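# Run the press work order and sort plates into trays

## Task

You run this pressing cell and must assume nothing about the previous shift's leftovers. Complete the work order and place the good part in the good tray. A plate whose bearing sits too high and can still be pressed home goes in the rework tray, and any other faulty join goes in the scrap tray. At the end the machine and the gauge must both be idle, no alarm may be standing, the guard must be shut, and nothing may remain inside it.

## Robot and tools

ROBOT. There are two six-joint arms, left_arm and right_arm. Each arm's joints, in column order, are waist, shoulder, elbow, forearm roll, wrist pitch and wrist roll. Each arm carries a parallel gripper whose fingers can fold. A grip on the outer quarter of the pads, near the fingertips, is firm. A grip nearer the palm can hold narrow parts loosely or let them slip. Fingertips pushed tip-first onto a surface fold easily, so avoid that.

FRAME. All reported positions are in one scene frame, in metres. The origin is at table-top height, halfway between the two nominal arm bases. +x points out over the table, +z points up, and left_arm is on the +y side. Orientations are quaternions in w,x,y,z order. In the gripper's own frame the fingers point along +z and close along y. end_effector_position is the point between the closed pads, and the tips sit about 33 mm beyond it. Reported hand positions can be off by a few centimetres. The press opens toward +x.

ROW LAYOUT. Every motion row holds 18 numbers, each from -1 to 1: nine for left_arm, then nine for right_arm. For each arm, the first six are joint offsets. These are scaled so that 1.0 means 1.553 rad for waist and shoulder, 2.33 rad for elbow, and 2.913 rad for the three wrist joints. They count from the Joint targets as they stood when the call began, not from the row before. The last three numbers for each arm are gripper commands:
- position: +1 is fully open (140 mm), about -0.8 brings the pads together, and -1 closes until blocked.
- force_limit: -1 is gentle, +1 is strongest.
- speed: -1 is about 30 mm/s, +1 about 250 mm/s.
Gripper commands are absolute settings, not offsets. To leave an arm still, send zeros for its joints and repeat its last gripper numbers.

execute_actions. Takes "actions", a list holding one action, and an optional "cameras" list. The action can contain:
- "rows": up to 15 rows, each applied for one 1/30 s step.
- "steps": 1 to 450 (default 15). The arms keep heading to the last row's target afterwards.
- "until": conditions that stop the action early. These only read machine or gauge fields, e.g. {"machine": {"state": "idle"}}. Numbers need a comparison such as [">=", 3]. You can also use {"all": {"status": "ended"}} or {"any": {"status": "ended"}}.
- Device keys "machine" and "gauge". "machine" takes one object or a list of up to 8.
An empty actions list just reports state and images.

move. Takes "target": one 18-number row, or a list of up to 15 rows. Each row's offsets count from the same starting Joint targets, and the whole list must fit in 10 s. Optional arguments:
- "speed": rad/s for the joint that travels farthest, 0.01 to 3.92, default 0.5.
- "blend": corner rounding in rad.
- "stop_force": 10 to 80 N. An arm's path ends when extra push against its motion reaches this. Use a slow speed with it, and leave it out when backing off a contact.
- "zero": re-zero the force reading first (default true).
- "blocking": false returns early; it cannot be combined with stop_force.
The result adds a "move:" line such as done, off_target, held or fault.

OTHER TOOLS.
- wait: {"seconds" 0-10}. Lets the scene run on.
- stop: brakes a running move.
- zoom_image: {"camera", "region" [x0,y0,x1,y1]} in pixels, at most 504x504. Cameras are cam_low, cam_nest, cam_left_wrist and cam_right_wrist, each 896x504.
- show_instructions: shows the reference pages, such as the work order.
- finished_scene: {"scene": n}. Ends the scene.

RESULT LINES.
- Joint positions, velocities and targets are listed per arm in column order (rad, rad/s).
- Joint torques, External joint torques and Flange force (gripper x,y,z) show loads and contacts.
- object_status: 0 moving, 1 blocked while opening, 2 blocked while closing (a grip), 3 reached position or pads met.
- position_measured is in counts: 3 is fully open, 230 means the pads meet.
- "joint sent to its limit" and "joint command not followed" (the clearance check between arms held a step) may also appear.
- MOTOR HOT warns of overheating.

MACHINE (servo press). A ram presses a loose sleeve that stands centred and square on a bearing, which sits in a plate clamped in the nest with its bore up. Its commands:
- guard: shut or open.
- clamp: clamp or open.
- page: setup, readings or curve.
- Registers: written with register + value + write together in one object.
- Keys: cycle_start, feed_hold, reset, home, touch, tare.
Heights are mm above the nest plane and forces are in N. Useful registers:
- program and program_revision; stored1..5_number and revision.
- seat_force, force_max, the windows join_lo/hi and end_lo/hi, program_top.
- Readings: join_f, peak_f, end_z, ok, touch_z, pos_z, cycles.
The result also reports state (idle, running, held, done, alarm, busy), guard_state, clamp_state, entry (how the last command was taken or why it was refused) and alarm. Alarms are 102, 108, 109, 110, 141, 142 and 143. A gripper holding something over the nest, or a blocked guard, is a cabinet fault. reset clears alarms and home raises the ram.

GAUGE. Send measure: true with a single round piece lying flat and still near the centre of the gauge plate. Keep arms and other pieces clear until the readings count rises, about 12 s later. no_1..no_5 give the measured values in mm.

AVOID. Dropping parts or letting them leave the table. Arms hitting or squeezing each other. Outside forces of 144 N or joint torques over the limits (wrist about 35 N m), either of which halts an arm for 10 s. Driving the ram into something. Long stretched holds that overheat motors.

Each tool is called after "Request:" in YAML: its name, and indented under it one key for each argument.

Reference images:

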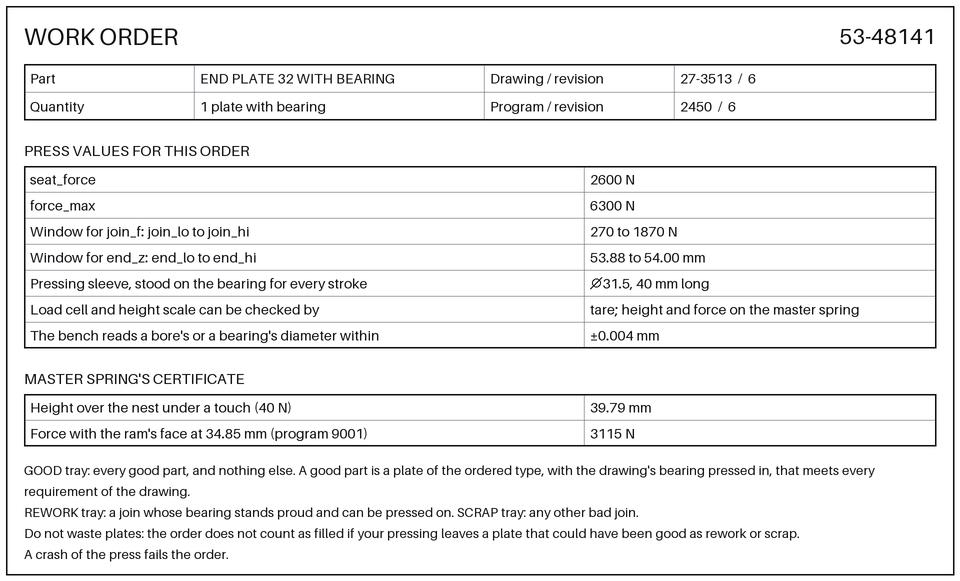

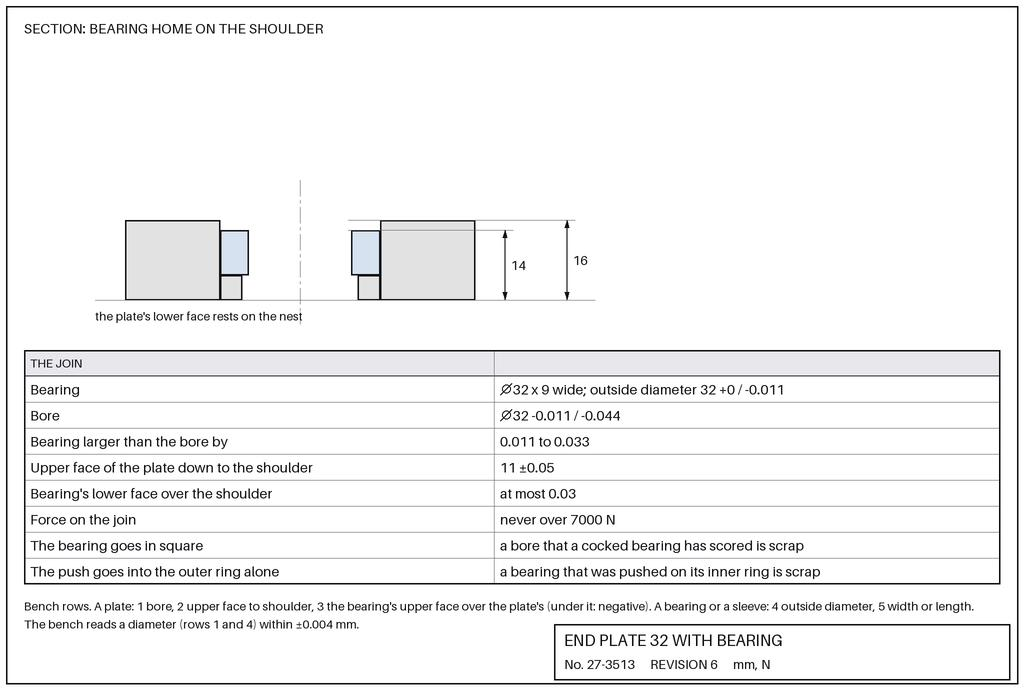

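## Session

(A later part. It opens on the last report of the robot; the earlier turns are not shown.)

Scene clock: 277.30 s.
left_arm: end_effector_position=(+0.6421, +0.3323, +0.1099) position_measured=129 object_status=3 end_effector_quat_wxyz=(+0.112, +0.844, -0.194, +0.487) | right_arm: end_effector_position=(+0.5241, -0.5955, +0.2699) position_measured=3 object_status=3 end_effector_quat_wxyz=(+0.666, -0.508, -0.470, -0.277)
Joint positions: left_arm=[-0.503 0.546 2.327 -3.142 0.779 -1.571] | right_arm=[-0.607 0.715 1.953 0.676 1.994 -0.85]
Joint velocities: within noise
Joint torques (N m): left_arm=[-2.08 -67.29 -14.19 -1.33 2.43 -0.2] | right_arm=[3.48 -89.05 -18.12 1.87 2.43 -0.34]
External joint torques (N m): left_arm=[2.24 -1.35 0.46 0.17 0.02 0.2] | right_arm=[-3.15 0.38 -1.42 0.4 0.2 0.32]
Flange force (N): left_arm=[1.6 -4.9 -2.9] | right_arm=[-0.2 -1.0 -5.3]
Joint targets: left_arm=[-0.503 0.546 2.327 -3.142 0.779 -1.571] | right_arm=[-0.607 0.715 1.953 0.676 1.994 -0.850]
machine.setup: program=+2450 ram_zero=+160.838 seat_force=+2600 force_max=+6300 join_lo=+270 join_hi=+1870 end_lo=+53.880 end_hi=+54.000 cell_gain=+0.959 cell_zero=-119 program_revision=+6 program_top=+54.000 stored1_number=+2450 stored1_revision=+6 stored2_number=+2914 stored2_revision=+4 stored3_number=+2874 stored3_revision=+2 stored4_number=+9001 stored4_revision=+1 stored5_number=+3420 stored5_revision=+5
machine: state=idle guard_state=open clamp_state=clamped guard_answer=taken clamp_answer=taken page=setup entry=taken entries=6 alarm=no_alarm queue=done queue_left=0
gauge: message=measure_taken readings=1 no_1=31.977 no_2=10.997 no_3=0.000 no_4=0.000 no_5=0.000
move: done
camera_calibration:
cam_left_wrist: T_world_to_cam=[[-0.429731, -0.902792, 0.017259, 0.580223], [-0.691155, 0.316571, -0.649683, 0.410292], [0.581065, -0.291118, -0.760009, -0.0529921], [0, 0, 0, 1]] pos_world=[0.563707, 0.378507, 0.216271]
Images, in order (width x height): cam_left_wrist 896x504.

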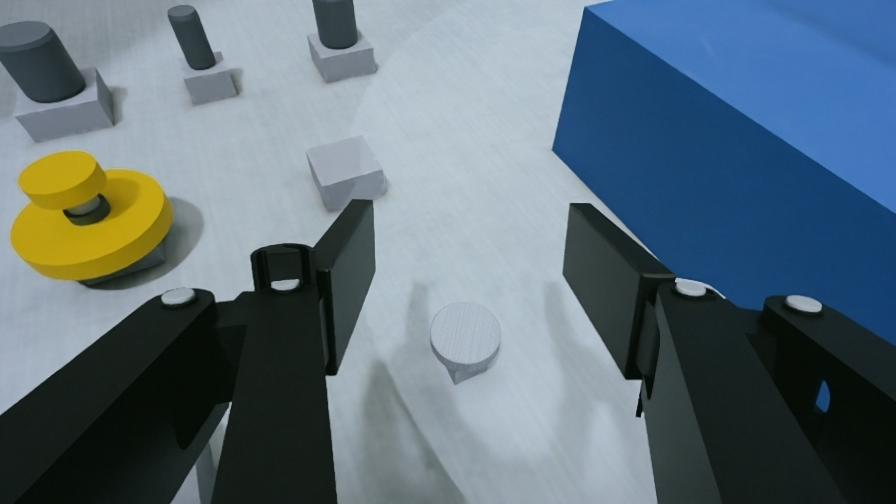

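Request:
move:
  target: [0,0.0797,-0.0054,0,0.0381,0,0,0,-1,0,0,0,0,0,0,1,1,1]
  speed: 0.1
  cameras: ["cam_left_wrist"]

Request:
execute_actions:
  actions:
    - {"rows":[[0,0,0,0,0,0,-1,0,-1,0,0,0,0,0,0,1,1,1]],"steps":90}
  cameras: ["cam_left_wrist"]

Scene clock: 283.77 s.
left_arm: end_effector_position=(+0.6440, +0.3313, +0.0529) position_measured=129 object_status=3 end_effector_quat_wxyz=(+0.112, +0.844, -0.194, +0.487) | right_arm: end_effector_position=(+0.5241, -0.5955, +0.2699) position_measured=3 object_status=3 end_effector_quat_wxyz=(+0.666, -0.508, -0.470, -0.277)
Joint positions: left_arm=[-0.503 0.67 2.314 -3.142 0.89 -1.571] | right_arm=[-0.607 0.715 1.953 0.676 1.994 -0.85]
Joint velocities: within noise
Joint torques (N m): left_arm=[-2.51 -72.5 -8.84 -0.88 2.44 -0.11] | right_arm=[3.32 -88.85 -18.26 1.88 2.41 -0.29]
External joint torques (N m): left_arm=[2.64 -2.13 -0.16 0.2 0 0.11] | right_arm=[-4.11 0.94 -1.34 0.42 0.21 0.27]
Flange force (N): left_arm=[3.7 -6.0 -2.7] | right_arm=[-1.4 -1.5 -6.4]
Joint targets: left_arm=[-0.503 0.670 2.314 -3.142 0.890 -1.571] | right_arm=[-0.607 0.715 1.953 0.676 1.994 -0.850]
machine.setup: program=+2450 ram_zero=+160.838 seat_force=+2600 force_max=+6300 join_lo=+270 join_hi=+1870 end_lo=+53.880 end_hi=+54.000 cell_gain=+0.959 cell_zero=-119 program_revision=+6 program_top=+54.000 stored1_number=+2450 stored1_revision=+6 stored2_number=+2914 stored2_revision=+4 stored3_number=+2874 stored3_revision=+2 stored4_number=+9001 stored4_revision=+1 stored5_number=+3420 stored5_revision=+5
machine: state=idle guard_state=open clamp_state=between guard_answer=taken clamp_answer=taken page=setup entry=taken entries=6 alarm=no_alarm queue=done queue_left=0
gauge: message=measure_taken readings=1 no_1=31.977 no_2=10.997 no_3=0.000 no_4=0.000 no_5=0.000
move: done
camera_calibration:
cam_left_wrist: T_world_to_cam=[[-0.429703, -0.902806, 0.0172212, 0.581159], [-0.691251, 0.31662, -0.649557, 0.374975], [0.580971, -0.291021, -0.760118, -0.0977316], [0, 0, 0, 1]] pos_world=[0.565707, 0.377508, 0.159272]
Images, in order (width x height): cam_left_wrist 896x504.

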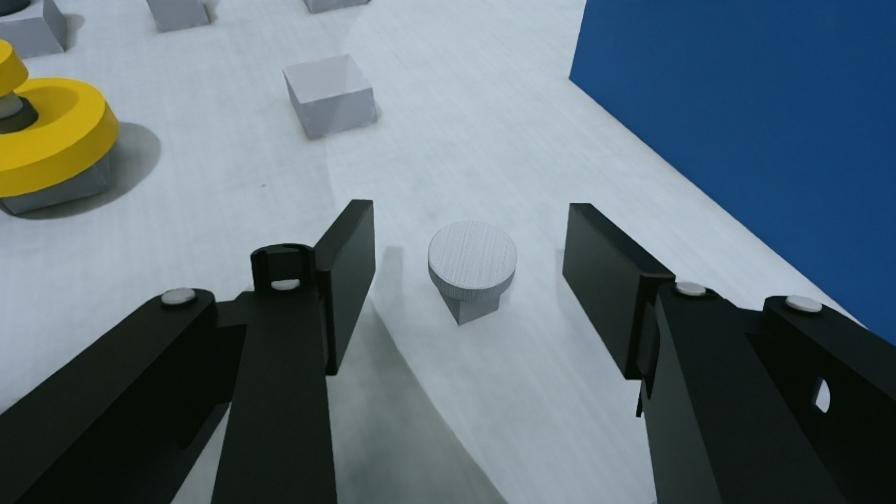

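Scene clock: 286.97 s.
left_arm: end_effector_position=(+0.6440, +0.3313, +0.0528) position_measured=185 object_status=2 end_effector_quat_wxyz=(+0.112, +0.844, -0.194, +0.487) | right_arm: end_effector_position=(+0.5241, -0.5955, +0.2699) position_measured=3 object_status=3 end_effector_quat_wxyz=(+0.666, -0.508, -0.470, -0.277)
Joint positions: left_arm=[-0.503 0.67 2.314 -3.142 0.89 -1.571] | right_arm=[-0.607 0.715 1.953 0.676 1.994 -0.85]
Joint velocities: within noise
Joint torques (N m): left_arm=[-2.48 -69.4 -8.97 -0.75 1.4 -0.05] | right_arm=[3.77 -88.62 -18.02 1.9 2.43 -0.35]
External joint torques (N m): left_arm=[2.62 -5.43 -0.16 0.07 1.07 0.05] | right_arm=[-3.85 0.63 -1.46 0.37 0.19 0.33]
Flange force (N): left_arm=[6.8 -5.4 -7.6] | right_arm=[-0.9 -1.5 -6.2]
Joint targets: left_arm=[-0.503 0.670 2.314 -3.142 0.890 -1.571] | right_arm=[-0.607 0.715 1.953 0.676 1.994 -0.850]
machine.setup: program=+2450 ram_zero=+160.838 seat_force=+2600 force_max=+6300 join_lo=+270 join_hi=+1870 end_lo=+53.880 end_hi=+54.000 cell_gain=+0.959 cell_zero=-119 program_revision=+6 program_top=+54.000 stored1_number=+2450 stored1_revision=+6 stored2_number=+2914 stored2_revision=+4 stored3_number=+2874 stored3_revision=+2 stored4_number=+9001 stored4_revision=+1 stored5_number=+3420 stored5_revision=+5
machine: state=idle guard_state=open clamp_state=clamped guard_answer=taken clamp_answer=taken page=setup entry=taken entries=6 alarm=no_alarm queue=done queue_left=0
gauge: message=measure_taken readings=1 no_1=31.977 no_2=10.997 no_3=0.000 no_4=0.000 no_5=0.000
camera_calibration:
cam_left_wrist: T_world_to_cam=[[-0.429726, -0.902794, 0.0172536, 0.581164], [-0.691329, 0.316658, -0.649455, 0.374923], [0.580861, -0.291016, -0.760204, -0.0977327], [0, 0, 0, 1]] pos_world=[0.565706, 0.377508, 0.159172]
Images, in order (width x height): cam_left_wrist 896x504.

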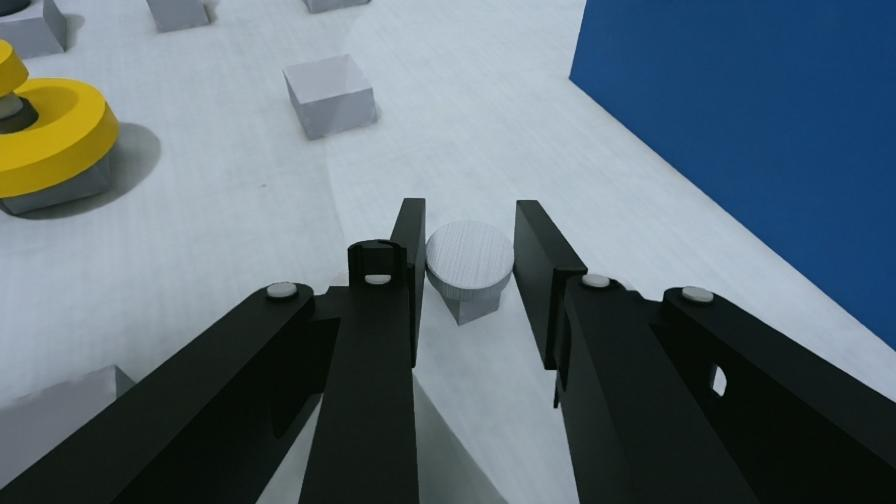

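Request:
move:
  target:
    - [0,-0.1333,0.0030,0,-0.0688,0,-1,0,-1,0,0,0,0,0,0,1,1,1]
    - [0.3380,0.0045,-0.1635,0,-0.1284,0,-1,0,-1,0,0,0,0,0,0,1,1,1]
  speed: [0.12,0.5]
  cameras: ["cam_left_wrist"]

Request:
move:
  target: [0,0.0460,-0.0009,0,0.0239,0,-1,0,-1,0,0,0,0,0,0,1,1,1]
  speed: 0.1
  cameras: []

Request:
move:
  target: [0,0.0245,-0.0018,0,0.0115,0,-1,0,-1,0,0,0,0,0,0,1,1,1]
  speed: 0.015
  stop_force: 18
  cameras: ["cam_left_wrist"]

Scene clock: 294.13 s.
left_arm: end_effector_position=(+0.8995, +0.7366, +0.1203) position_measured=185 object_status=2 end_effector_quat_wxyz=(-0.018, +0.866, +0.031, +0.500) | right_arm: end_effector_position=(+0.5241, -0.5955, +0.2699) position_measured=3 object_status=3 end_effector_quat_wxyz=(+0.666, -0.508, -0.470, -0.277)
Joint positions: left_arm=[0.022 0.677 1.933 -3.142 0.516 -1.571] | right_arm=[-0.607 0.715 1.953 0.676 1.994 -0.85]
Joint velocities: within noise
Joint torques (N m): left_arm=[-1.83 -88.09 -24.44 -2.42 2.46 -0.08] | right_arm=[3.4 -88.57 -18.23 1.83 2.39 -0.32]
External joint torques (N m): left_arm=[2.06 -2.36 0.3 0.19 0.01 0.08] | right_arm=[-3.13 0.04 -1.26 0.44 0.25 0.3]
Flange force (N): left_arm=[1.7 -3.3 -4.1] | right_arm=[0.2 -1.4 -4.8]
Joint targets: left_arm=[0.022 0.677 1.933 -3.142 0.516 -1.571] | right_arm=[-0.607 0.715 1.953 0.676 1.994 -0.850]
machine.setup: program=+2450 ram_zero=+160.838 seat_force=+2600 force_max=+6300 join_lo=+270 join_hi=+1870 end_lo=+53.880 end_hi=+54.000 cell_gain=+0.959 cell_zero=-119 program_revision=+6 program_top=+54.000 stored1_number=+2450 stored1_revision=+6 stored2_number=+2914 stored2_revision=+4 stored3_number=+2874 stored3_revision=+2 stored4_number=+9001 stored4_revision=+1 stored5_number=+3420 stored5_revision=+5
machine: state=idle guard_state=open clamp_state=between guard_answer=taken clamp_answer=taken page=setup entry=taken entries=6 alarm=no_alarm queue=done queue_left=0
gauge: message=measure_taken readings=1 no_1=31.977 no_2=10.997 no_3=0.000 no_4=0.000 no_5=0.000
move: done
camera_calibration:
cam_left_wrist: T_world_to_cam=[[0.0805941, -0.996598, 0.0172417, 0.665881], [-0.756954, -0.07245, -0.64944, 0.8127], [0.648479, 0.0392898, -0.760218, -0.381006], [0, 0, 0, 1]] pos_world=[0.808585, 0.737465, 0.226672]
Images, in order (width x height): cam_left_wrist 896x504.

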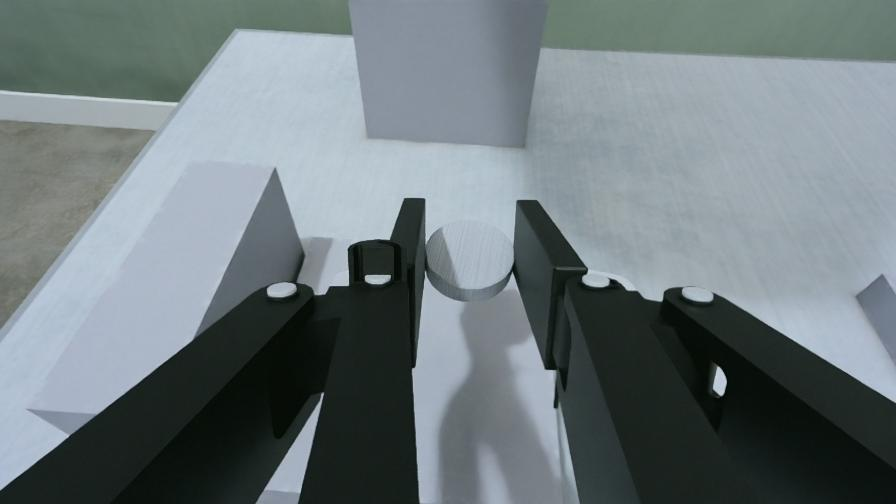

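Scene clock: 295.17 s.
left_arm: end_effector_position=(+0.8990, +0.7368, +0.0730) position_measured=185 object_status=2 end_effector_quat_wxyz=(-0.018, +0.865, +0.031, +0.500) | right_arm: end_effector_position=(+0.5241, -0.5955, +0.2699) position_measured=3 object_status=3 end_effector_quat_wxyz=(+0.666, -0.508, -0.470, -0.277)
Joint positions: left_arm=[0.022 0.749 1.931 -3.142 0.585 -1.571] | right_arm=[-0.607 0.715 1.953 0.676 1.994 -0.85]
Joint velocities: within noise
Joint torques (N m): left_arm=[-1.93 -91.53 -21.53 -2.08 2.55 -0.06] | right_arm=[3.34 -88.9 -18.1 1.87 2.44 -0.35]
External joint torques (N m): left_arm=[2.36 -1.64 0.1 0.12 -0.1 0.06] | right_arm=[-2.7 0.62 -1.46 0.39 0.18 0.33]
Flange force (N): left_arm=[1.7 -3.7 -2.5] | right_arm=[-0.3 -0.1 -5.2]
Joint targets: left_arm=[0.022 0.749 1.931 -3.142 0.585 -1.571] | right_arm=[-0.607 0.715 1.953 0.676 1.994 -0.850]
machine.setup: program=+2450 ram_zero=+160.838 seat_force=+2600 force_max=+6300 join_lo=+270 join_hi=+1870 end_lo=+53.880 end_hi=+54.000 cell_gain=+0.959 cell_zero=-119 program_revision=+6 program_top=+54.000 stored1_number=+2450 stored1_revision=+6 stored2_number=+2914 stored2_revision=+4 stored3_number=+2874 stored3_revision=+2 stored4_number=+9001 stored4_revision=+1 stored5_number=+3420 stored5_revision=+5
machine: state=idle guard_state=open clamp_state=between guard_answer=taken clamp_answer=taken page=setup entry=taken entries=6 alarm=no_alarm queue=done queue_left=0
gauge: message=measure_taken readings=1 no_1=31.977 no_2=10.997 no_3=0.000 no_4=0.000 no_5=0.000
move: done
No camera images: "cameras" was empty.

Scene clock: 297.80 s.
left_arm: end_effector_position=(+0.8991, +0.7368, +0.0536) position_measured=185 object_status=2 end_effector_quat_wxyz=(-0.018, +0.865, +0.031, +0.500) | right_arm: end_effector_position=(+0.5241, -0.5955, +0.2699) position_measured=3 object_status=3 end_effector_quat_wxyz=(+0.666, -0.508, -0.470, -0.277)
Joint positions: left_arm=[0.022 0.779 1.928 -3.142 0.612 -1.571] | right_arm=[-0.607 0.715 1.953 0.676 1.994 -0.85]
Joint velocities: within noise
Joint torques (N m): left_arm=[-2.24 -73.98 -15.43 -2.06 -2.51 -0.22] | right_arm=[3.14 -88.76 -18.3 1.84 2.42 -0.34]
External joint torques (N m): left_arm=[2.39 -20.82 -5.05 0.21 4.98 0.22] | right_arm=[-3.26 0.14 -1.26 0.44 0.22 0.32]
Flange force (N): left_arm=[15.7 -3.2 -22.2] | right_arm=[0.0 -1.5 -5.0]
Joint targets: left_arm=[0.022 0.779 1.928 -3.142 0.612 -1.571] | right_arm=[-0.607 0.715 1.953 0.676 1.994 -0.850]
machine.setup: program=+2450 ram_zero=+160.838 seat_force=+2600 force_max=+6300 join_lo=+270 join_hi=+1870 end_lo=+53.880 end_hi=+54.000 cell_gain=+0.959 cell_zero=-119 program_revision=+6 program_top=+54.000 stored1_number=+2450 stored1_revision=+6 stored2_number=+2914 stored2_revision=+4 stored3_number=+2874 stored3_revision=+2 stored4_number=+9001 stored4_revision=+1 stored5_number=+3420 stored5_revision=+5
machine: state=idle guard_state=open clamp_state=between guard_answer=taken clamp_answer=taken page=setup entry=taken entries=6 alarm=no_alarm queue=done queue_left=0
gauge: message=measure_taken readings=1 no_1=31.977 no_2=10.997 no_3=0.000 no_4=0.000 no_5=0.000
move: contact (left_arm)
camera_calibration:
cam_left_wrist: T_world_to_cam=[[0.0807279, -0.996586, 0.0172771, 0.66705], [-0.756574, -0.0725521, -0.649871, 0.768786], [0.648906, 0.0393913, -0.759848, -0.431949], [0, 0, 0, 1]] pos_world=[0.808088, 0.737565, 0.159871]
Images, in order (width x height): cam_left_wrist 896x504.

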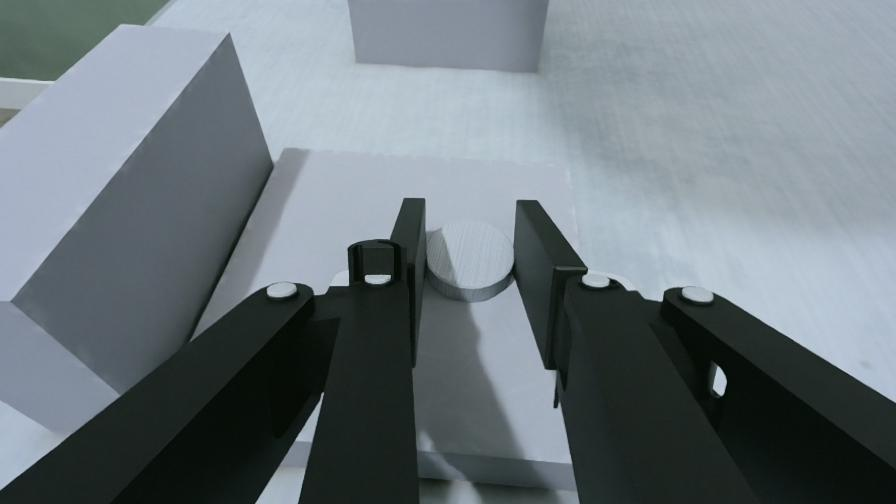

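Request:
move:
  target: [0,-0.0010,0.0001,0,-0.0005,0,-1,0,-1,0,0,0,0,0,0,1,1,1]
  speed: 0.02
  cameras: ["cam_nest"]

Request:
zoom_image:
  camera: "cam_nest"
  region: [290, 140, 540, 390]

Scene clock: 301.03 s.
left_arm: end_effector_position=(+0.8990, +0.7368, +0.0544) position_measured=185 object_status=2 end_effector_quat_wxyz=(-0.018, +0.866, +0.031, +0.500) | right_arm: end_effector_position=(+0.5241, -0.5954, +0.2699) position_measured=3 object_status=3 end_effector_quat_wxyz=(+0.666, -0.508, -0.470, -0.277)
Joint positions: left_arm=[0.022 0.777 1.928 -3.142 0.611 -1.571] | right_arm=[-0.607 0.715 1.953 0.676 1.994 -0.85]
Joint velocities: within noise
Joint torques (N m): left_arm=[-2.09 -87.42 -15.94 -2.03 0.47 -0.19] | right_arm=[3.38 -88.72 -18.12 1.86 2.43 -0.34]
External joint torques (N m): left_arm=[2.68 -7.32 -4.63 0.15 2 0.19] | right_arm=[-3.08 0.32 -1.48 0.42 0.19 0.31]
Flange force (N): left_arm=[7.5 -4.2 -2.5] | right_arm=[-0.1 -0.8 -5.3]
Joint targets: left_arm=[0.022 0.777 1.928 -3.142 0.611 -1.571] | right_arm=[-0.607 0.715 1.953 0.676 1.994 -0.850]
machine.setup: program=+2450 ram_zero=+160.838 seat_force=+2600 force_max=+6300 join_lo=+270 join_hi=+1870 end_lo=+53.880 end_hi=+54.000 cell_gain=+0.959 cell_zero=-119 program_revision=+6 program_top=+54.000 stored1_number=+2450 stored1_revision=+6 stored2_number=+2914 stored2_revision=+4 stored3_number=+2874 stored3_revision=+2 stored4_number=+9001 stored4_revision=+1 stored5_number=+3420 stored5_revision=+5
machine: state=idle guard_state=open clamp_state=clamped guard_answer=taken clamp_answer=taken page=setup entry=taken entries=6 alarm=no_alarm queue=done queue_left=0
gauge: message=measure_taken readings=1 no_1=31.977 no_2=10.997 no_3=0.000 no_4=0.000 no_5=0.000
move: done
Images, in order (width x height): cam_nest 896x504.

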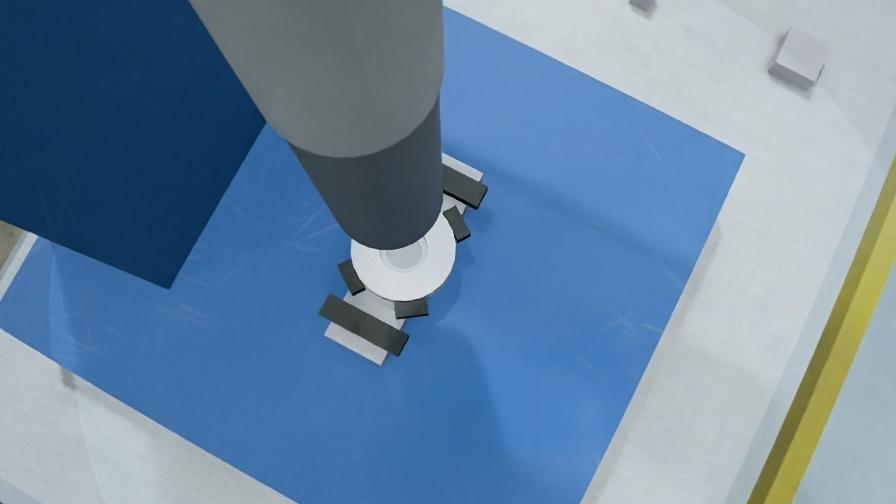

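Scaled by 2.016.

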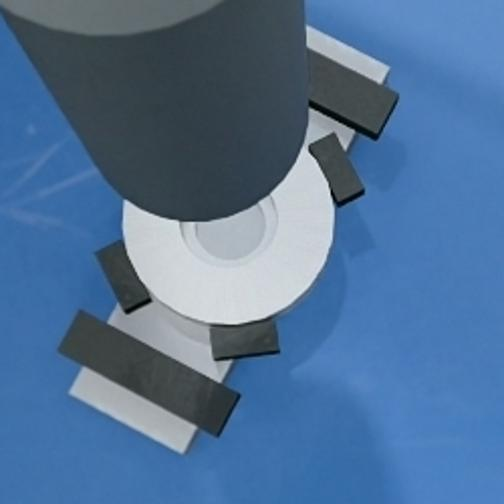

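Request:
execute_actions:
  actions:
    - {"rows":[[0,0,0,0,0,0,-0.2,0,-1,0,0,0,0,0,0,1,1,1]],"steps":40}
  cameras: []

Request:
move:
  target: [0,-0.3052,0.2110,0,0.0058,0,-0.2,0,-1,0,0,0,0,0,0,1,1,1]
  speed: 0.4
  cameras: ["cam_left_wrist"]

Request:
execute_actions:
  actions:
    - {"gauge":{"measure":true},"machine":[{"page":"readings"},{"guard":"shut"},{"touch":true}],"steps":450,"until":{"gauge":{"readings":[">",1]}}}
  cameras: ["cam_nest"]

Scene clock: 305.43 s.
left_arm: end_effector_position=(+0.8990, +0.7368, +0.0544) position_measured=154 object_status=3 end_effector_quat_wxyz=(-0.018, +0.866, +0.031, +0.500) | right_arm: end_effector_position=(+0.5241, -0.5954, +0.2699) position_measured=3 object_status=3 end_effector_quat_wxyz=(+0.666, -0.508, -0.470, -0.277)
Joint positions: left_arm=[0.022 0.777 1.928 -3.142 0.611 -1.571] | right_arm=[-0.607 0.715 1.953 0.676 1.994 -0.85]
Joint velocities: within noise
Joint torques (N m): left_arm=[-0.73 -86.55 -16.3 -2.31 0.34 -0.13] | right_arm=[3.35 -88.59 -18.2 1.88 2.45 -0.34]
External joint torques (N m): left_arm=[0.92 -8.21 -4.3 0.45 2.13 0.13] | right_arm=[-2.81 0.15 -1.3 0.37 0.18 0.32]
Flange force (N): left_arm=[7.9 -2.2 -4.5] | right_arm=[0.1 -1.0 -4.7]
Joint targets: left_arm=[0.022 0.777 1.928 -3.142 0.611 -1.571] | right_arm=[-0.607 0.715 1.953 0.676 1.994 -0.850]
machine.setup: program=+2450 ram_zero=+160.838 seat_force=+2600 force_max=+6300 join_lo=+270 join_hi=+1870 end_lo=+53.880 end_hi=+54.000 cell_gain=+0.959 cell_zero=-119 program_revision=+6 program_top=+54.000 stored1_number=+2450 stored1_revision=+6 stored2_number=+2914 stored2_revision=+4 stored3_number=+2874 stored3_revision=+2 stored4_number=+9001 stored4_revision=+1 stored5_number=+3420 stored5_revision=+5
machine: state=idle guard_state=open clamp_state=between guard_answer=taken clamp_answer=taken page=setup entry=taken entries=6 alarm=no_alarm queue=done queue_left=0
gauge: message=measure_taken readings=1 no_1=31.977 no_2=10.997 no_3=0.000 no_4=0.000 no_5=0.000
No camera images: "cameras" was empty.

Scene clock: 307.07 s.
left_arm: end_effector_position=(+0.6409, +0.7180, +0.1999) position_measured=154 object_status=3 end_effector_quat_wxyz=(-0.018, +0.866, +0.032, +0.499) | right_arm: end_effector_position=(+0.5241, -0.5955, +0.2699) position_measured=3 object_status=3 end_effector_quat_wxyz=(+0.666, -0.508, -0.470, -0.277)
Joint positions: left_arm=[0.022 0.303 2.419 -3.142 0.627 -1.571] | right_arm=[-0.607 0.715 1.953 0.676 1.994 -0.85]
Joint velocities: within noise
Joint torques (N m): left_arm=[-2.14 -50.16 -19.87 -1.99 2.5 -0.23] | right_arm=[3.58 -89.05 -18.19 1.88 2.42 -0.35]
External joint torques (N m): left_arm=[2.23 -1.38 -0.08 0.2 -0.03 0.23] | right_arm=[-3.27 0.46 -1.27 0.38 0.21 0.33]
Flange force (N): left_arm=[2.1 -5.6 -2.6] | right_arm=[-0.4 -1.2 -5.3]
Joint targets: left_arm=[0.022 0.303 2.420 -3.142 0.627 -1.571] | right_arm=[-0.607 0.715 1.953 0.676 1.994 -0.850]
machine.setup: program=+2450 ram_zero=+160.838 seat_force=+2600 force_max=+6300 join_lo=+270 join_hi=+1870 end_lo=+53.880 end_hi=+54.000 cell_gain=+0.959 cell_zero=-119 program_revision=+6 program_top=+54.000 stored1_number=+2450 stored1_revision=+6 stored2_number=+2914 stored2_revision=+4 stored3_number=+2874 stored3_revision=+2 stored4_number=+9001 stored4_revision=+1 stored5_number=+3420 stored5_revision=+5
machine: state=idle guard_state=open clamp_state=clamped guard_answer=taken clamp_answer=taken page=setup entry=taken entries=6 alarm=no_alarm queue=done queue_left=0
gauge: message=measure_taken readings=1 no_1=31.977 no_2=10.997 no_3=0.000 no_4=0.000 no_5=0.000
move: done
camera_calibration:
cam_left_wrist: T_world_to_cam=[[0.0808208, -0.996579, 0.0172558, 0.666569], [-0.757257, -0.0726508, -0.649064, 0.667552], [0.648097, 0.0393907, -0.760538, -0.151747], [0, 0, 0, 1]] pos_world=[0.549983, 0.718765, 0.306373]
Images, in order (width x height): cam_left_wrist 896x504.

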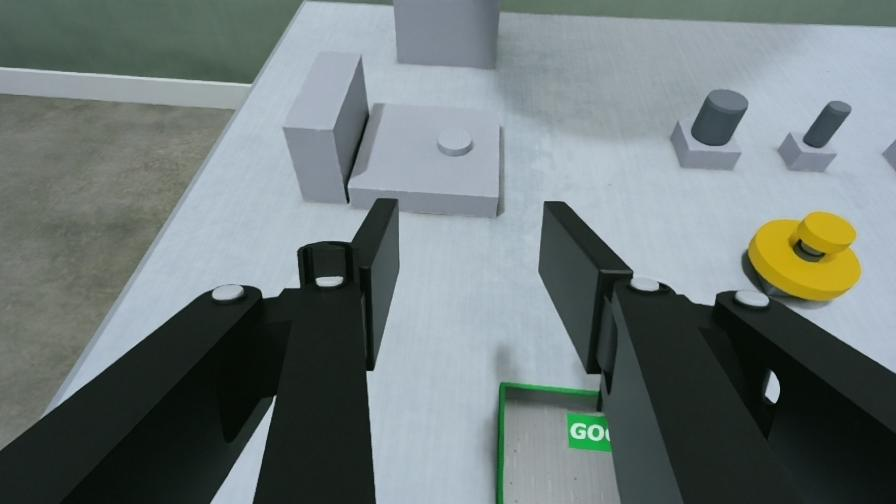

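Scene clock: 319.27 s.
left_arm: end_effector_position=(+0.6409, +0.7180, +0.2000) position_measured=154 object_status=3 end_effector_quat_wxyz=(-0.018, +0.866, +0.031, +0.499) | right_arm: end_effector_position=(+0.5241, -0.5955, +0.2699) position_measured=3 object_status=3 end_effector_quat_wxyz=(+0.666, -0.508, -0.470, -0.277)
Joint positions: left_arm=[0.022 0.303 2.42 -3.142 0.627 -1.571] | right_arm=[-0.607 0.715 1.953 0.676 1.994 -0.85]
Joint velocities: within noise
Joint torques (N m): left_arm=[-2.28 -49.34 -19.89 -1.94 2.42 -0.02] | right_arm=[3.29 -88.8 -18.14 1.93 2.34 -0.28]
External joint torques (N m): left_arm=[2.47 -2.15 0.01 0.14 0.04 0.02] | right_arm=[-3.36 0.1 -1.56 0.36 0.29 0.26]
Flange force (N): left_arm=[3.0 -6.3 -4.2] | right_arm=[0.1 -1.4 -5.6]
Joint targets: left_arm=[0.022 0.303 2.420 -3.142 0.627 -1.571] | right_arm=[-0.607 0.715 1.953 0.676 1.994 -0.850]
Tool commands: left_gripper/position=-0.2 left_gripper/force_limit=+0.0 left_gripper/speed=-1.0 right_gripper/position=+1.0 right_gripper/force_limit=+1.0 right_gripper/speed=+1.0
machine.readings: force=+0 touch_z=+39.781 join_f=+2921 peak_f=+3122 end_z=+34.848 ok=+0 pos_z=+38.762 cycles=+1
machine: state=busy guard_state=shut clamp_state=between guard_answer=taken clamp_answer=taken page=readings entry=taken entries=7 alarm=no_alarm queue=running queue_left=0
gauge: message=measure_taken readings=2 no_1=0.000 no_2=0.000 no_3=0.000 no_4=31.999 no_5=8.997
Images, in order (width x height): cam_nest 896x504.

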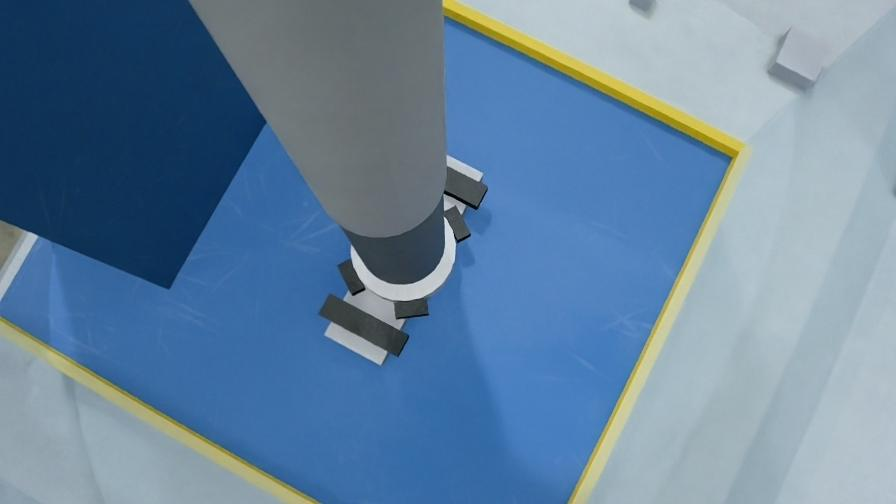

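Request:
execute_actions:
  actions:
    - {"steps":450,"until":{"machine":{"queue":["!=","running"]}}}
  cameras: []

Scene clock: 322.67 s.
left_arm: end_effector_position=(+0.6409, +0.7180, +0.2000) position_measured=154 object_status=3 end_effector_quat_wxyz=(-0.018, +0.866, +0.031, +0.499) | right_arm: end_effector_position=(+0.5241, -0.5955, +0.2699) position_measured=3 object_status=3 end_effector_quat_wxyz=(+0.666, -0.508, -0.470, -0.277)
Joint positions: left_arm=[0.022 0.303 2.42 -3.142 0.627 -1.571] | right_arm=[-0.607 0.715 1.953 0.676 1.994 -0.85]
Joint velocities: within noise
Joint torques (N m): left_arm=[-2.16 -49.58 -19.8 -1.99 2.49 -0.18] | right_arm=[3.2 -88.73 -18.36 1.8 2.41 -0.32]
External joint torques (N m): left_arm=[2.19 -1.59 0.03 0.21 -0.04 0.18] | right_arm=[-3.28 0.13 -1.34 0.49 0.22 0.3]
Flange force (N): left_arm=[2.3 -5.6 -3.2] | right_arm=[0.1 -1.4 -5.1]
Joint targets: left_arm=[0.022 0.303 2.420 -3.142 0.627 -1.571] | right_arm=[-0.607 0.715 1.953 0.676 1.994 -0.850]
Tool commands: left_gripper/position=-0.2 left_gripper/force_limit=+0.0 left_gripper/speed=-1.0 right_gripper/position=+1.0 right_gripper/force_limit=+1.0 right_gripper/speed=+1.0
machine.readings: force=+0 touch_z=+15.991 join_f=+2921 peak_f=+3122 end_z=+34.848 ok=+0 pos_z=+159.162 cycles=+1
machine: state=idle guard_state=shut clamp_state=clamped guard_answer=taken clamp_answer=taken page=readings entry=taken entries=7 alarm=no_alarm queue=done queue_left=0
gauge: message=measure_taken readings=2 no_1=0.000 no_2=0.000 no_3=0.000 no_4=31.999 no_5=8.997
No camera images: "cameras" was empty.

Request:
execute_actions:
  actions:
    - {"machine":[{"guard":"open"},{"clamp":"open"},{"clamp":"clamp"}],"steps":300,"until":{"machine":{"queue":["!=","running"]}}}
  cameras: ["cam_nest"]

Request:
move:
  target: [0,0.3021,-0.2110,0,-0.0071,0,-0.2,0,-1,0,0,0,0,0,0,1,1,1]
  speed: 0.3
  cameras: ["cam_left_wrist"]

Scene clock: 331.07 s.
left_arm: end_effector_position=(+0.6409, +0.7180, +0.2000) position_measured=154 object_status=3 end_effector_quat_wxyz=(-0.018, +0.866, +0.031, +0.499) | right_arm: end_effector_position=(+0.5241, -0.5954, +0.2699) position_measured=3 object_status=3 end_effector_quat_wxyz=(+0.666, -0.508, -0.470, -0.277)
Joint positions: left_arm=[0.022 0.303 2.42 -3.142 0.627 -1.571] | right_arm=[-0.607 0.715 1.953 0.676 1.994 -0.85]
Joint velocities: within noise
Joint torques (N m): left_arm=[-2.04 -50.15 -19.85 -1.88 2.47 -0.08] | right_arm=[3.81 -88.68 -18.13 1.85 2.41 -0.29]
External joint torques (N m): left_arm=[2.22 -1.37 -0.05 0.09 0 0.08] | right_arm=[-3.83 0.43 -1.41 0.43 0.22 0.27]
Flange force (N): left_arm=[2.0 -5.4 -2.6] | right_arm=[-0.6 -1.7 -5.9]
Joint targets: left_arm=[0.022 0.303 2.420 -3.142 0.627 -1.571] | right_arm=[-0.607 0.715 1.953 0.676 1.994 -0.850]
Tool commands: left_gripper/position=-0.2 left_gripper/force_limit=+0.0 left_gripper/speed=-1.0 right_gripper/position=+1.0 right_gripper/force_limit=+1.0 right_gripper/speed=+1.0
machine.readings: force=+0 touch_z=+15.991 join_f=+2921 peak_f=+3122 end_z=+34.848 ok=+0 pos_z=+159.162 cycles=+1
machine: state=idle guard_state=open clamp_state=between guard_answer=taken clamp_answer=taken page=readings entry=taken entries=7 alarm=no_alarm queue=done queue_left=0
gauge: message=measure_taken readings=2 no_1=0.000 no_2=0.000 no_3=0.000 no_4=31.999 no_5=8.997
Images, in order (width x height): cam_nest 896x504.

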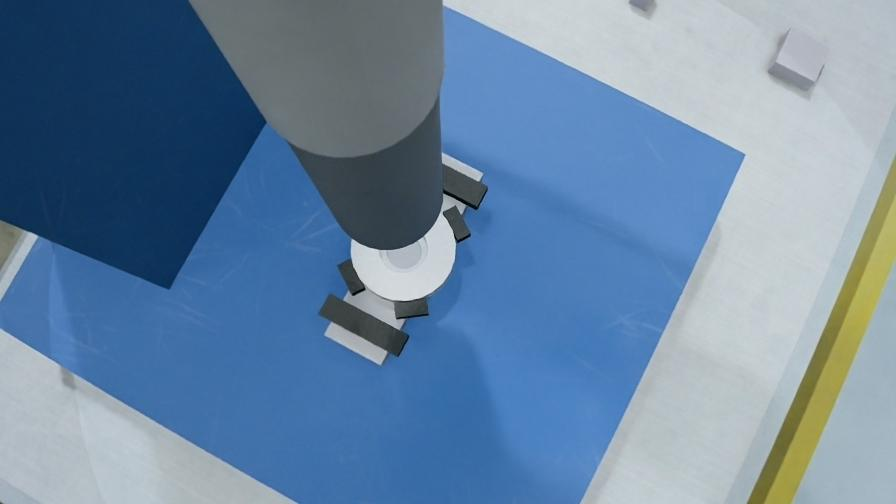

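Scene clock: 333.07 s.
left_arm: end_effector_position=(+0.8995, +0.7368, +0.0580) position_measured=154 object_status=3 end_effector_quat_wxyz=(-0.018, +0.865, +0.031, +0.500) | right_arm: end_effector_position=(+0.5241, -0.5955, +0.2699) position_measured=3 object_status=3 end_effector_quat_wxyz=(+0.666, -0.508, -0.470, -0.277)
Joint positions: left_arm=[0.022 0.772 1.928 -3.142 0.607 -1.571] | right_arm=[-0.607 0.715 1.953 0.676 1.994 -0.85]
Joint velocities: within noise
Joint torques (N m): left_arm=[-2.05 -92.38 -20.16 -2 2.42 -0.08] | right_arm=[3.5 -88.74 -18.18 1.85 2.39 -0.3]
External joint torques (N m): left_arm=[2.38 -1.97 -0.49 0.13 0.04 0.08] | right_arm=[-3.33 -0.09 -1.43 0.43 0.24 0.28]
Flange force (N): left_arm=[2.3 -3.7 -1.9] | right_arm=[0.3 -1.6 -5.2]
Joint targets: left_arm=[0.022 0.773 1.928 -3.142 0.607 -1.571] | right_arm=[-0.607 0.715 1.953 0.676 1.994 -0.850]
machine.readings: force=+0 touch_z=+15.991 join_f=+2921 peak_f=+3122 end_z=+34.848 ok=+0 pos_z=+159.162 cycles=+1
machine: state=idle guard_state=open clamp_state=between guard_answer=taken clamp_answer=taken page=readings entry=taken entries=7 alarm=no_alarm queue=done queue_left=0
gauge: message=measure_taken readings=2 no_1=0.000 no_2=0.000 no_3=0.000 no_4=31.999 no_5=8.997
move: done
camera_calibration:
cam_left_wrist: T_world_to_cam=[[0.0807787, -0.996583, 0.0172517, 0.66691], [-0.756153, -0.0725488, -0.650361, 0.771612], [0.64939, 0.0394903, -0.75943, -0.429336], [0, 0, 0, 1]] pos_world=[0.808391, 0.737565, 0.16427]
Images, in order (width x height): cam_left_wrist 896x504.

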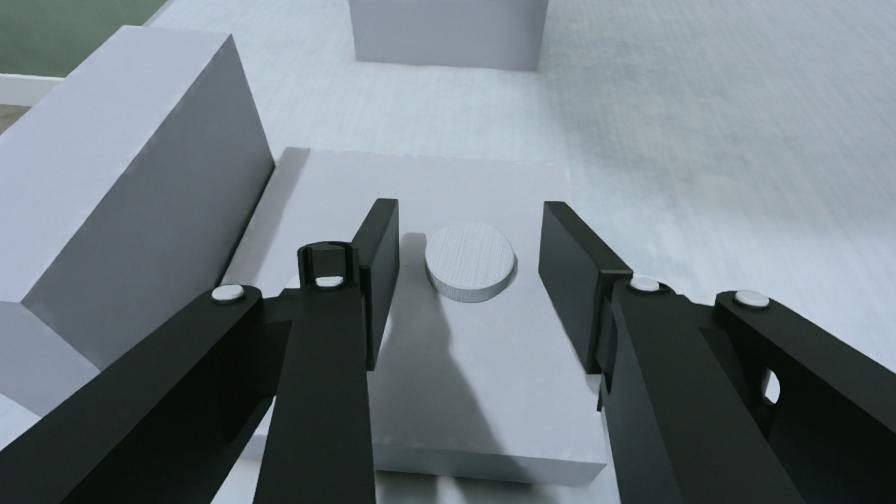

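Request:
move:
  target: [0,0.0013,-0.0001,0,0.0006,0,-0.2,0,-1,0,0,0,0,0,0,1,1,1]
  speed: 0.05
  cameras: []

Request:
execute_actions:
  actions:
    - {"rows":[[0,0,0,0,0,0,-1,0,-1,0,0,0,0,0,0,1,1,1]],"steps":70}
  cameras: []

Request:
move:
  target: [0,0.0060,-0.0004,0,0.0028,0,-1,0,-1,0,0,0,0,0,0,1,1,1]
  speed: 0.01
  stop_force: 20
  cameras: ["cam_left_wrist"]

Request:
zoom_image:
  camera: "cam_left_wrist"
  region: [395, 190, 545, 330]

Scene clock: 337.50 s.
left_arm: end_effector_position=(+0.8995, +0.7368, +0.0567) position_measured=154 object_status=3 end_effector_quat_wxyz=(-0.018, +0.865, +0.031, +0.500) | right_arm: end_effector_position=(+0.5241, -0.5955, +0.2699) position_measured=3 object_status=3 end_effector_quat_wxyz=(+0.666, -0.508, -0.470, -0.277)
Joint positions: left_arm=[0.022 0.775 1.928 -3.142 0.609 -1.571] | right_arm=[-0.607 0.715 1.953 0.676 1.994 -0.85]
Joint velocities: within noise
Joint torques (N m): left_arm=[-1.98 -92.2 -20.52 -2.1 2.39 -0.12] | right_arm=[3.18 -88.86 -18.18 1.82 2.39 -0.35]
External joint torques (N m): left_arm=[2.21 -2.3 -0.14 0.22 0.07 0.12] | right_arm=[-2.57 0.37 -1.31 0.43 0.23 0.32]
Flange force (N): left_arm=[2.3 -3.6 -3.0] | right_arm=[0.1 -0.4 -4.7]
Joint targets: left_arm=[0.022 0.775 1.928 -3.142 0.608 -1.571] | right_arm=[-0.607 0.715 1.953 0.676 1.994 -0.850]
machine.readings: force=+0 touch_z=+15.991 join_f=+2921 peak_f=+3122 end_z=+34.848 ok=+0 pos_z=+159.162 cycles=+1
machine: state=idle guard_state=open clamp_state=between guard_answer=taken clamp_answer=taken page=readings entry=taken entries=7 alarm=no_alarm queue=done queue_left=0
gauge: message=measure_taken readings=2 no_1=0.000 no_2=0.000 no_3=0.000 no_4=31.999 no_5=8.997
move: done
No camera images: "cameras" was empty.

Scene clock: 340.03 s.
left_arm: end_effector_position=(+0.8995, +0.7368, +0.0567) position_measured=185 object_status=2 end_effector_quat_wxyz=(-0.018, +0.865, +0.031, +0.500) | right_arm: end_effector_position=(+0.5241, -0.5955, +0.2699) position_measured=3 object_status=3 end_effector_quat_wxyz=(+0.666, -0.508, -0.470, -0.277)
Joint positions: left_arm=[0.022 0.775 1.928 -3.142 0.609 -1.571] | right_arm=[-0.607 0.715 1.953 0.676 1.994 -0.85]
Joint velocities: within noise
Joint torques (N m): left_arm=[-2.67 -85.53 -18.02 -1.91 0.52 -0.16] | right_arm=[3.72 -88.7 -18.28 1.84 2.42 -0.31]
External joint torques (N m): left_arm=[3.03 -8.95 -2.63 0.03 1.95 0.16] | right_arm=[-3.44 -0.23 -1.47 0.44 0.21 0.29]
Flange force (N): left_arm=[7.5 -4.2 -8.6] | right_arm=[0.4 -1.8 -5.2]
Joint targets: left_arm=[0.022 0.775 1.928 -3.142 0.608 -1.571] | right_arm=[-0.607 0.715 1.953 0.676 1.994 -0.850]
machine.readings: force=+0 touch_z=+15.991 join_f=+2921 peak_f=+3122 end_z=+34.848 ok=+0 pos_z=+159.162 cycles=+1
machine: state=idle guard_state=open clamp_state=between guard_answer=taken clamp_answer=taken page=readings entry=taken entries=7 alarm=no_alarm queue=done queue_left=0
gauge: message=measure_taken readings=2 no_1=0.000 no_2=0.000 no_3=0.000 no_4=31.999 no_5=8.997
No camera images: "cameras" was empty.

Scene clock: 341.20 s.
left_arm: end_effector_position=(+0.8996, +0.7368, +0.0534) position_measured=185 object_status=2 end_effector_quat_wxyz=(-0.018, +0.865, +0.031, +0.500) | right_arm: end_effector_position=(+0.5241, -0.5955, +0.2699) position_measured=3 object_status=3 end_effector_quat_wxyz=(+0.666, -0.508, -0.470, -0.277)
Joint positions: left_arm=[0.022 0.78 1.927 -3.142 0.614 -1.571] | right_arm=[-0.607 0.715 1.953 0.676 1.994 -0.85]
Joint velocities: within noise
Joint torques (N m): left_arm=[-2.5 -65.39 -11.92 -1.96 -5.07 -0.07] | right_arm=[3.68 -88.59 -18.2 1.84 2.38 -0.3]
External joint torques (N m): left_arm=[2.64 -29.46 -8.56 0.11 7.54 0.07] | right_arm=[-3.71 0.19 -1.3 0.43 0.25 0.28]
Flange force (N): left_arm=[22.6 -3.4 -28.9] | right_arm=[-0.3 -1.9 -5.5]
Joint targets: left_arm=[0.022 0.780 1.927 -3.142 0.614 -1.571] | right_arm=[-0.607 0.715 1.953 0.676 1.994 -0.850]
machine.readings: force=+0 touch_z=+15.991 join_f=+2921 peak_f=+3122 end_z=+34.848 ok=+0 pos_z=+159.162 cycles=+1
machine: state=idle guard_state=open clamp_state=clamped guard_answer=taken clamp_answer=taken page=readings entry=taken entries=7 alarm=no_alarm queue=done queue_left=0
gauge: message=measure_taken readings=2 no_1=0.000 no_2=0.000 no_3=0.000 no_4=31.999 no_5=8.997
move: contact (left_arm)
camera_calibration:
cam_left_wrist: T_world_to_cam=[[0.0806917, -0.99659, 0.0172391, 0.667069], [-0.755745, -0.0724494, -0.650846, 0.76823], [0.649876, 0.0394895, -0.759014, -0.433367], [0, 0, 0, 1]] pos_world=[0.808394, 0.737566, 0.159569]
Images, in order (width x height): cam_left_wrist 896x504.

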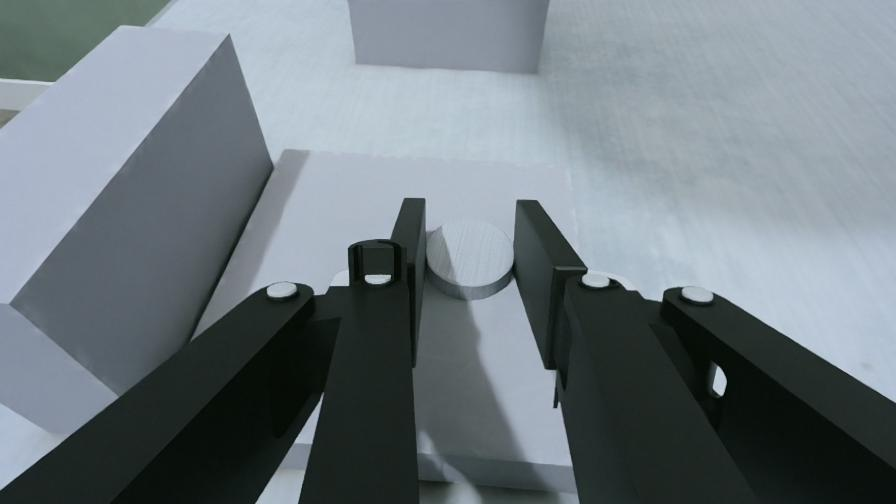

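Scaled by 3.360.

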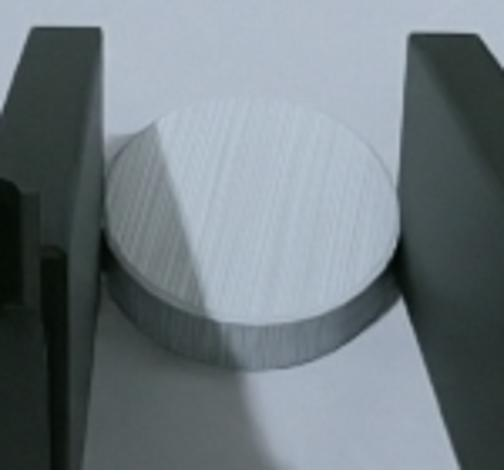

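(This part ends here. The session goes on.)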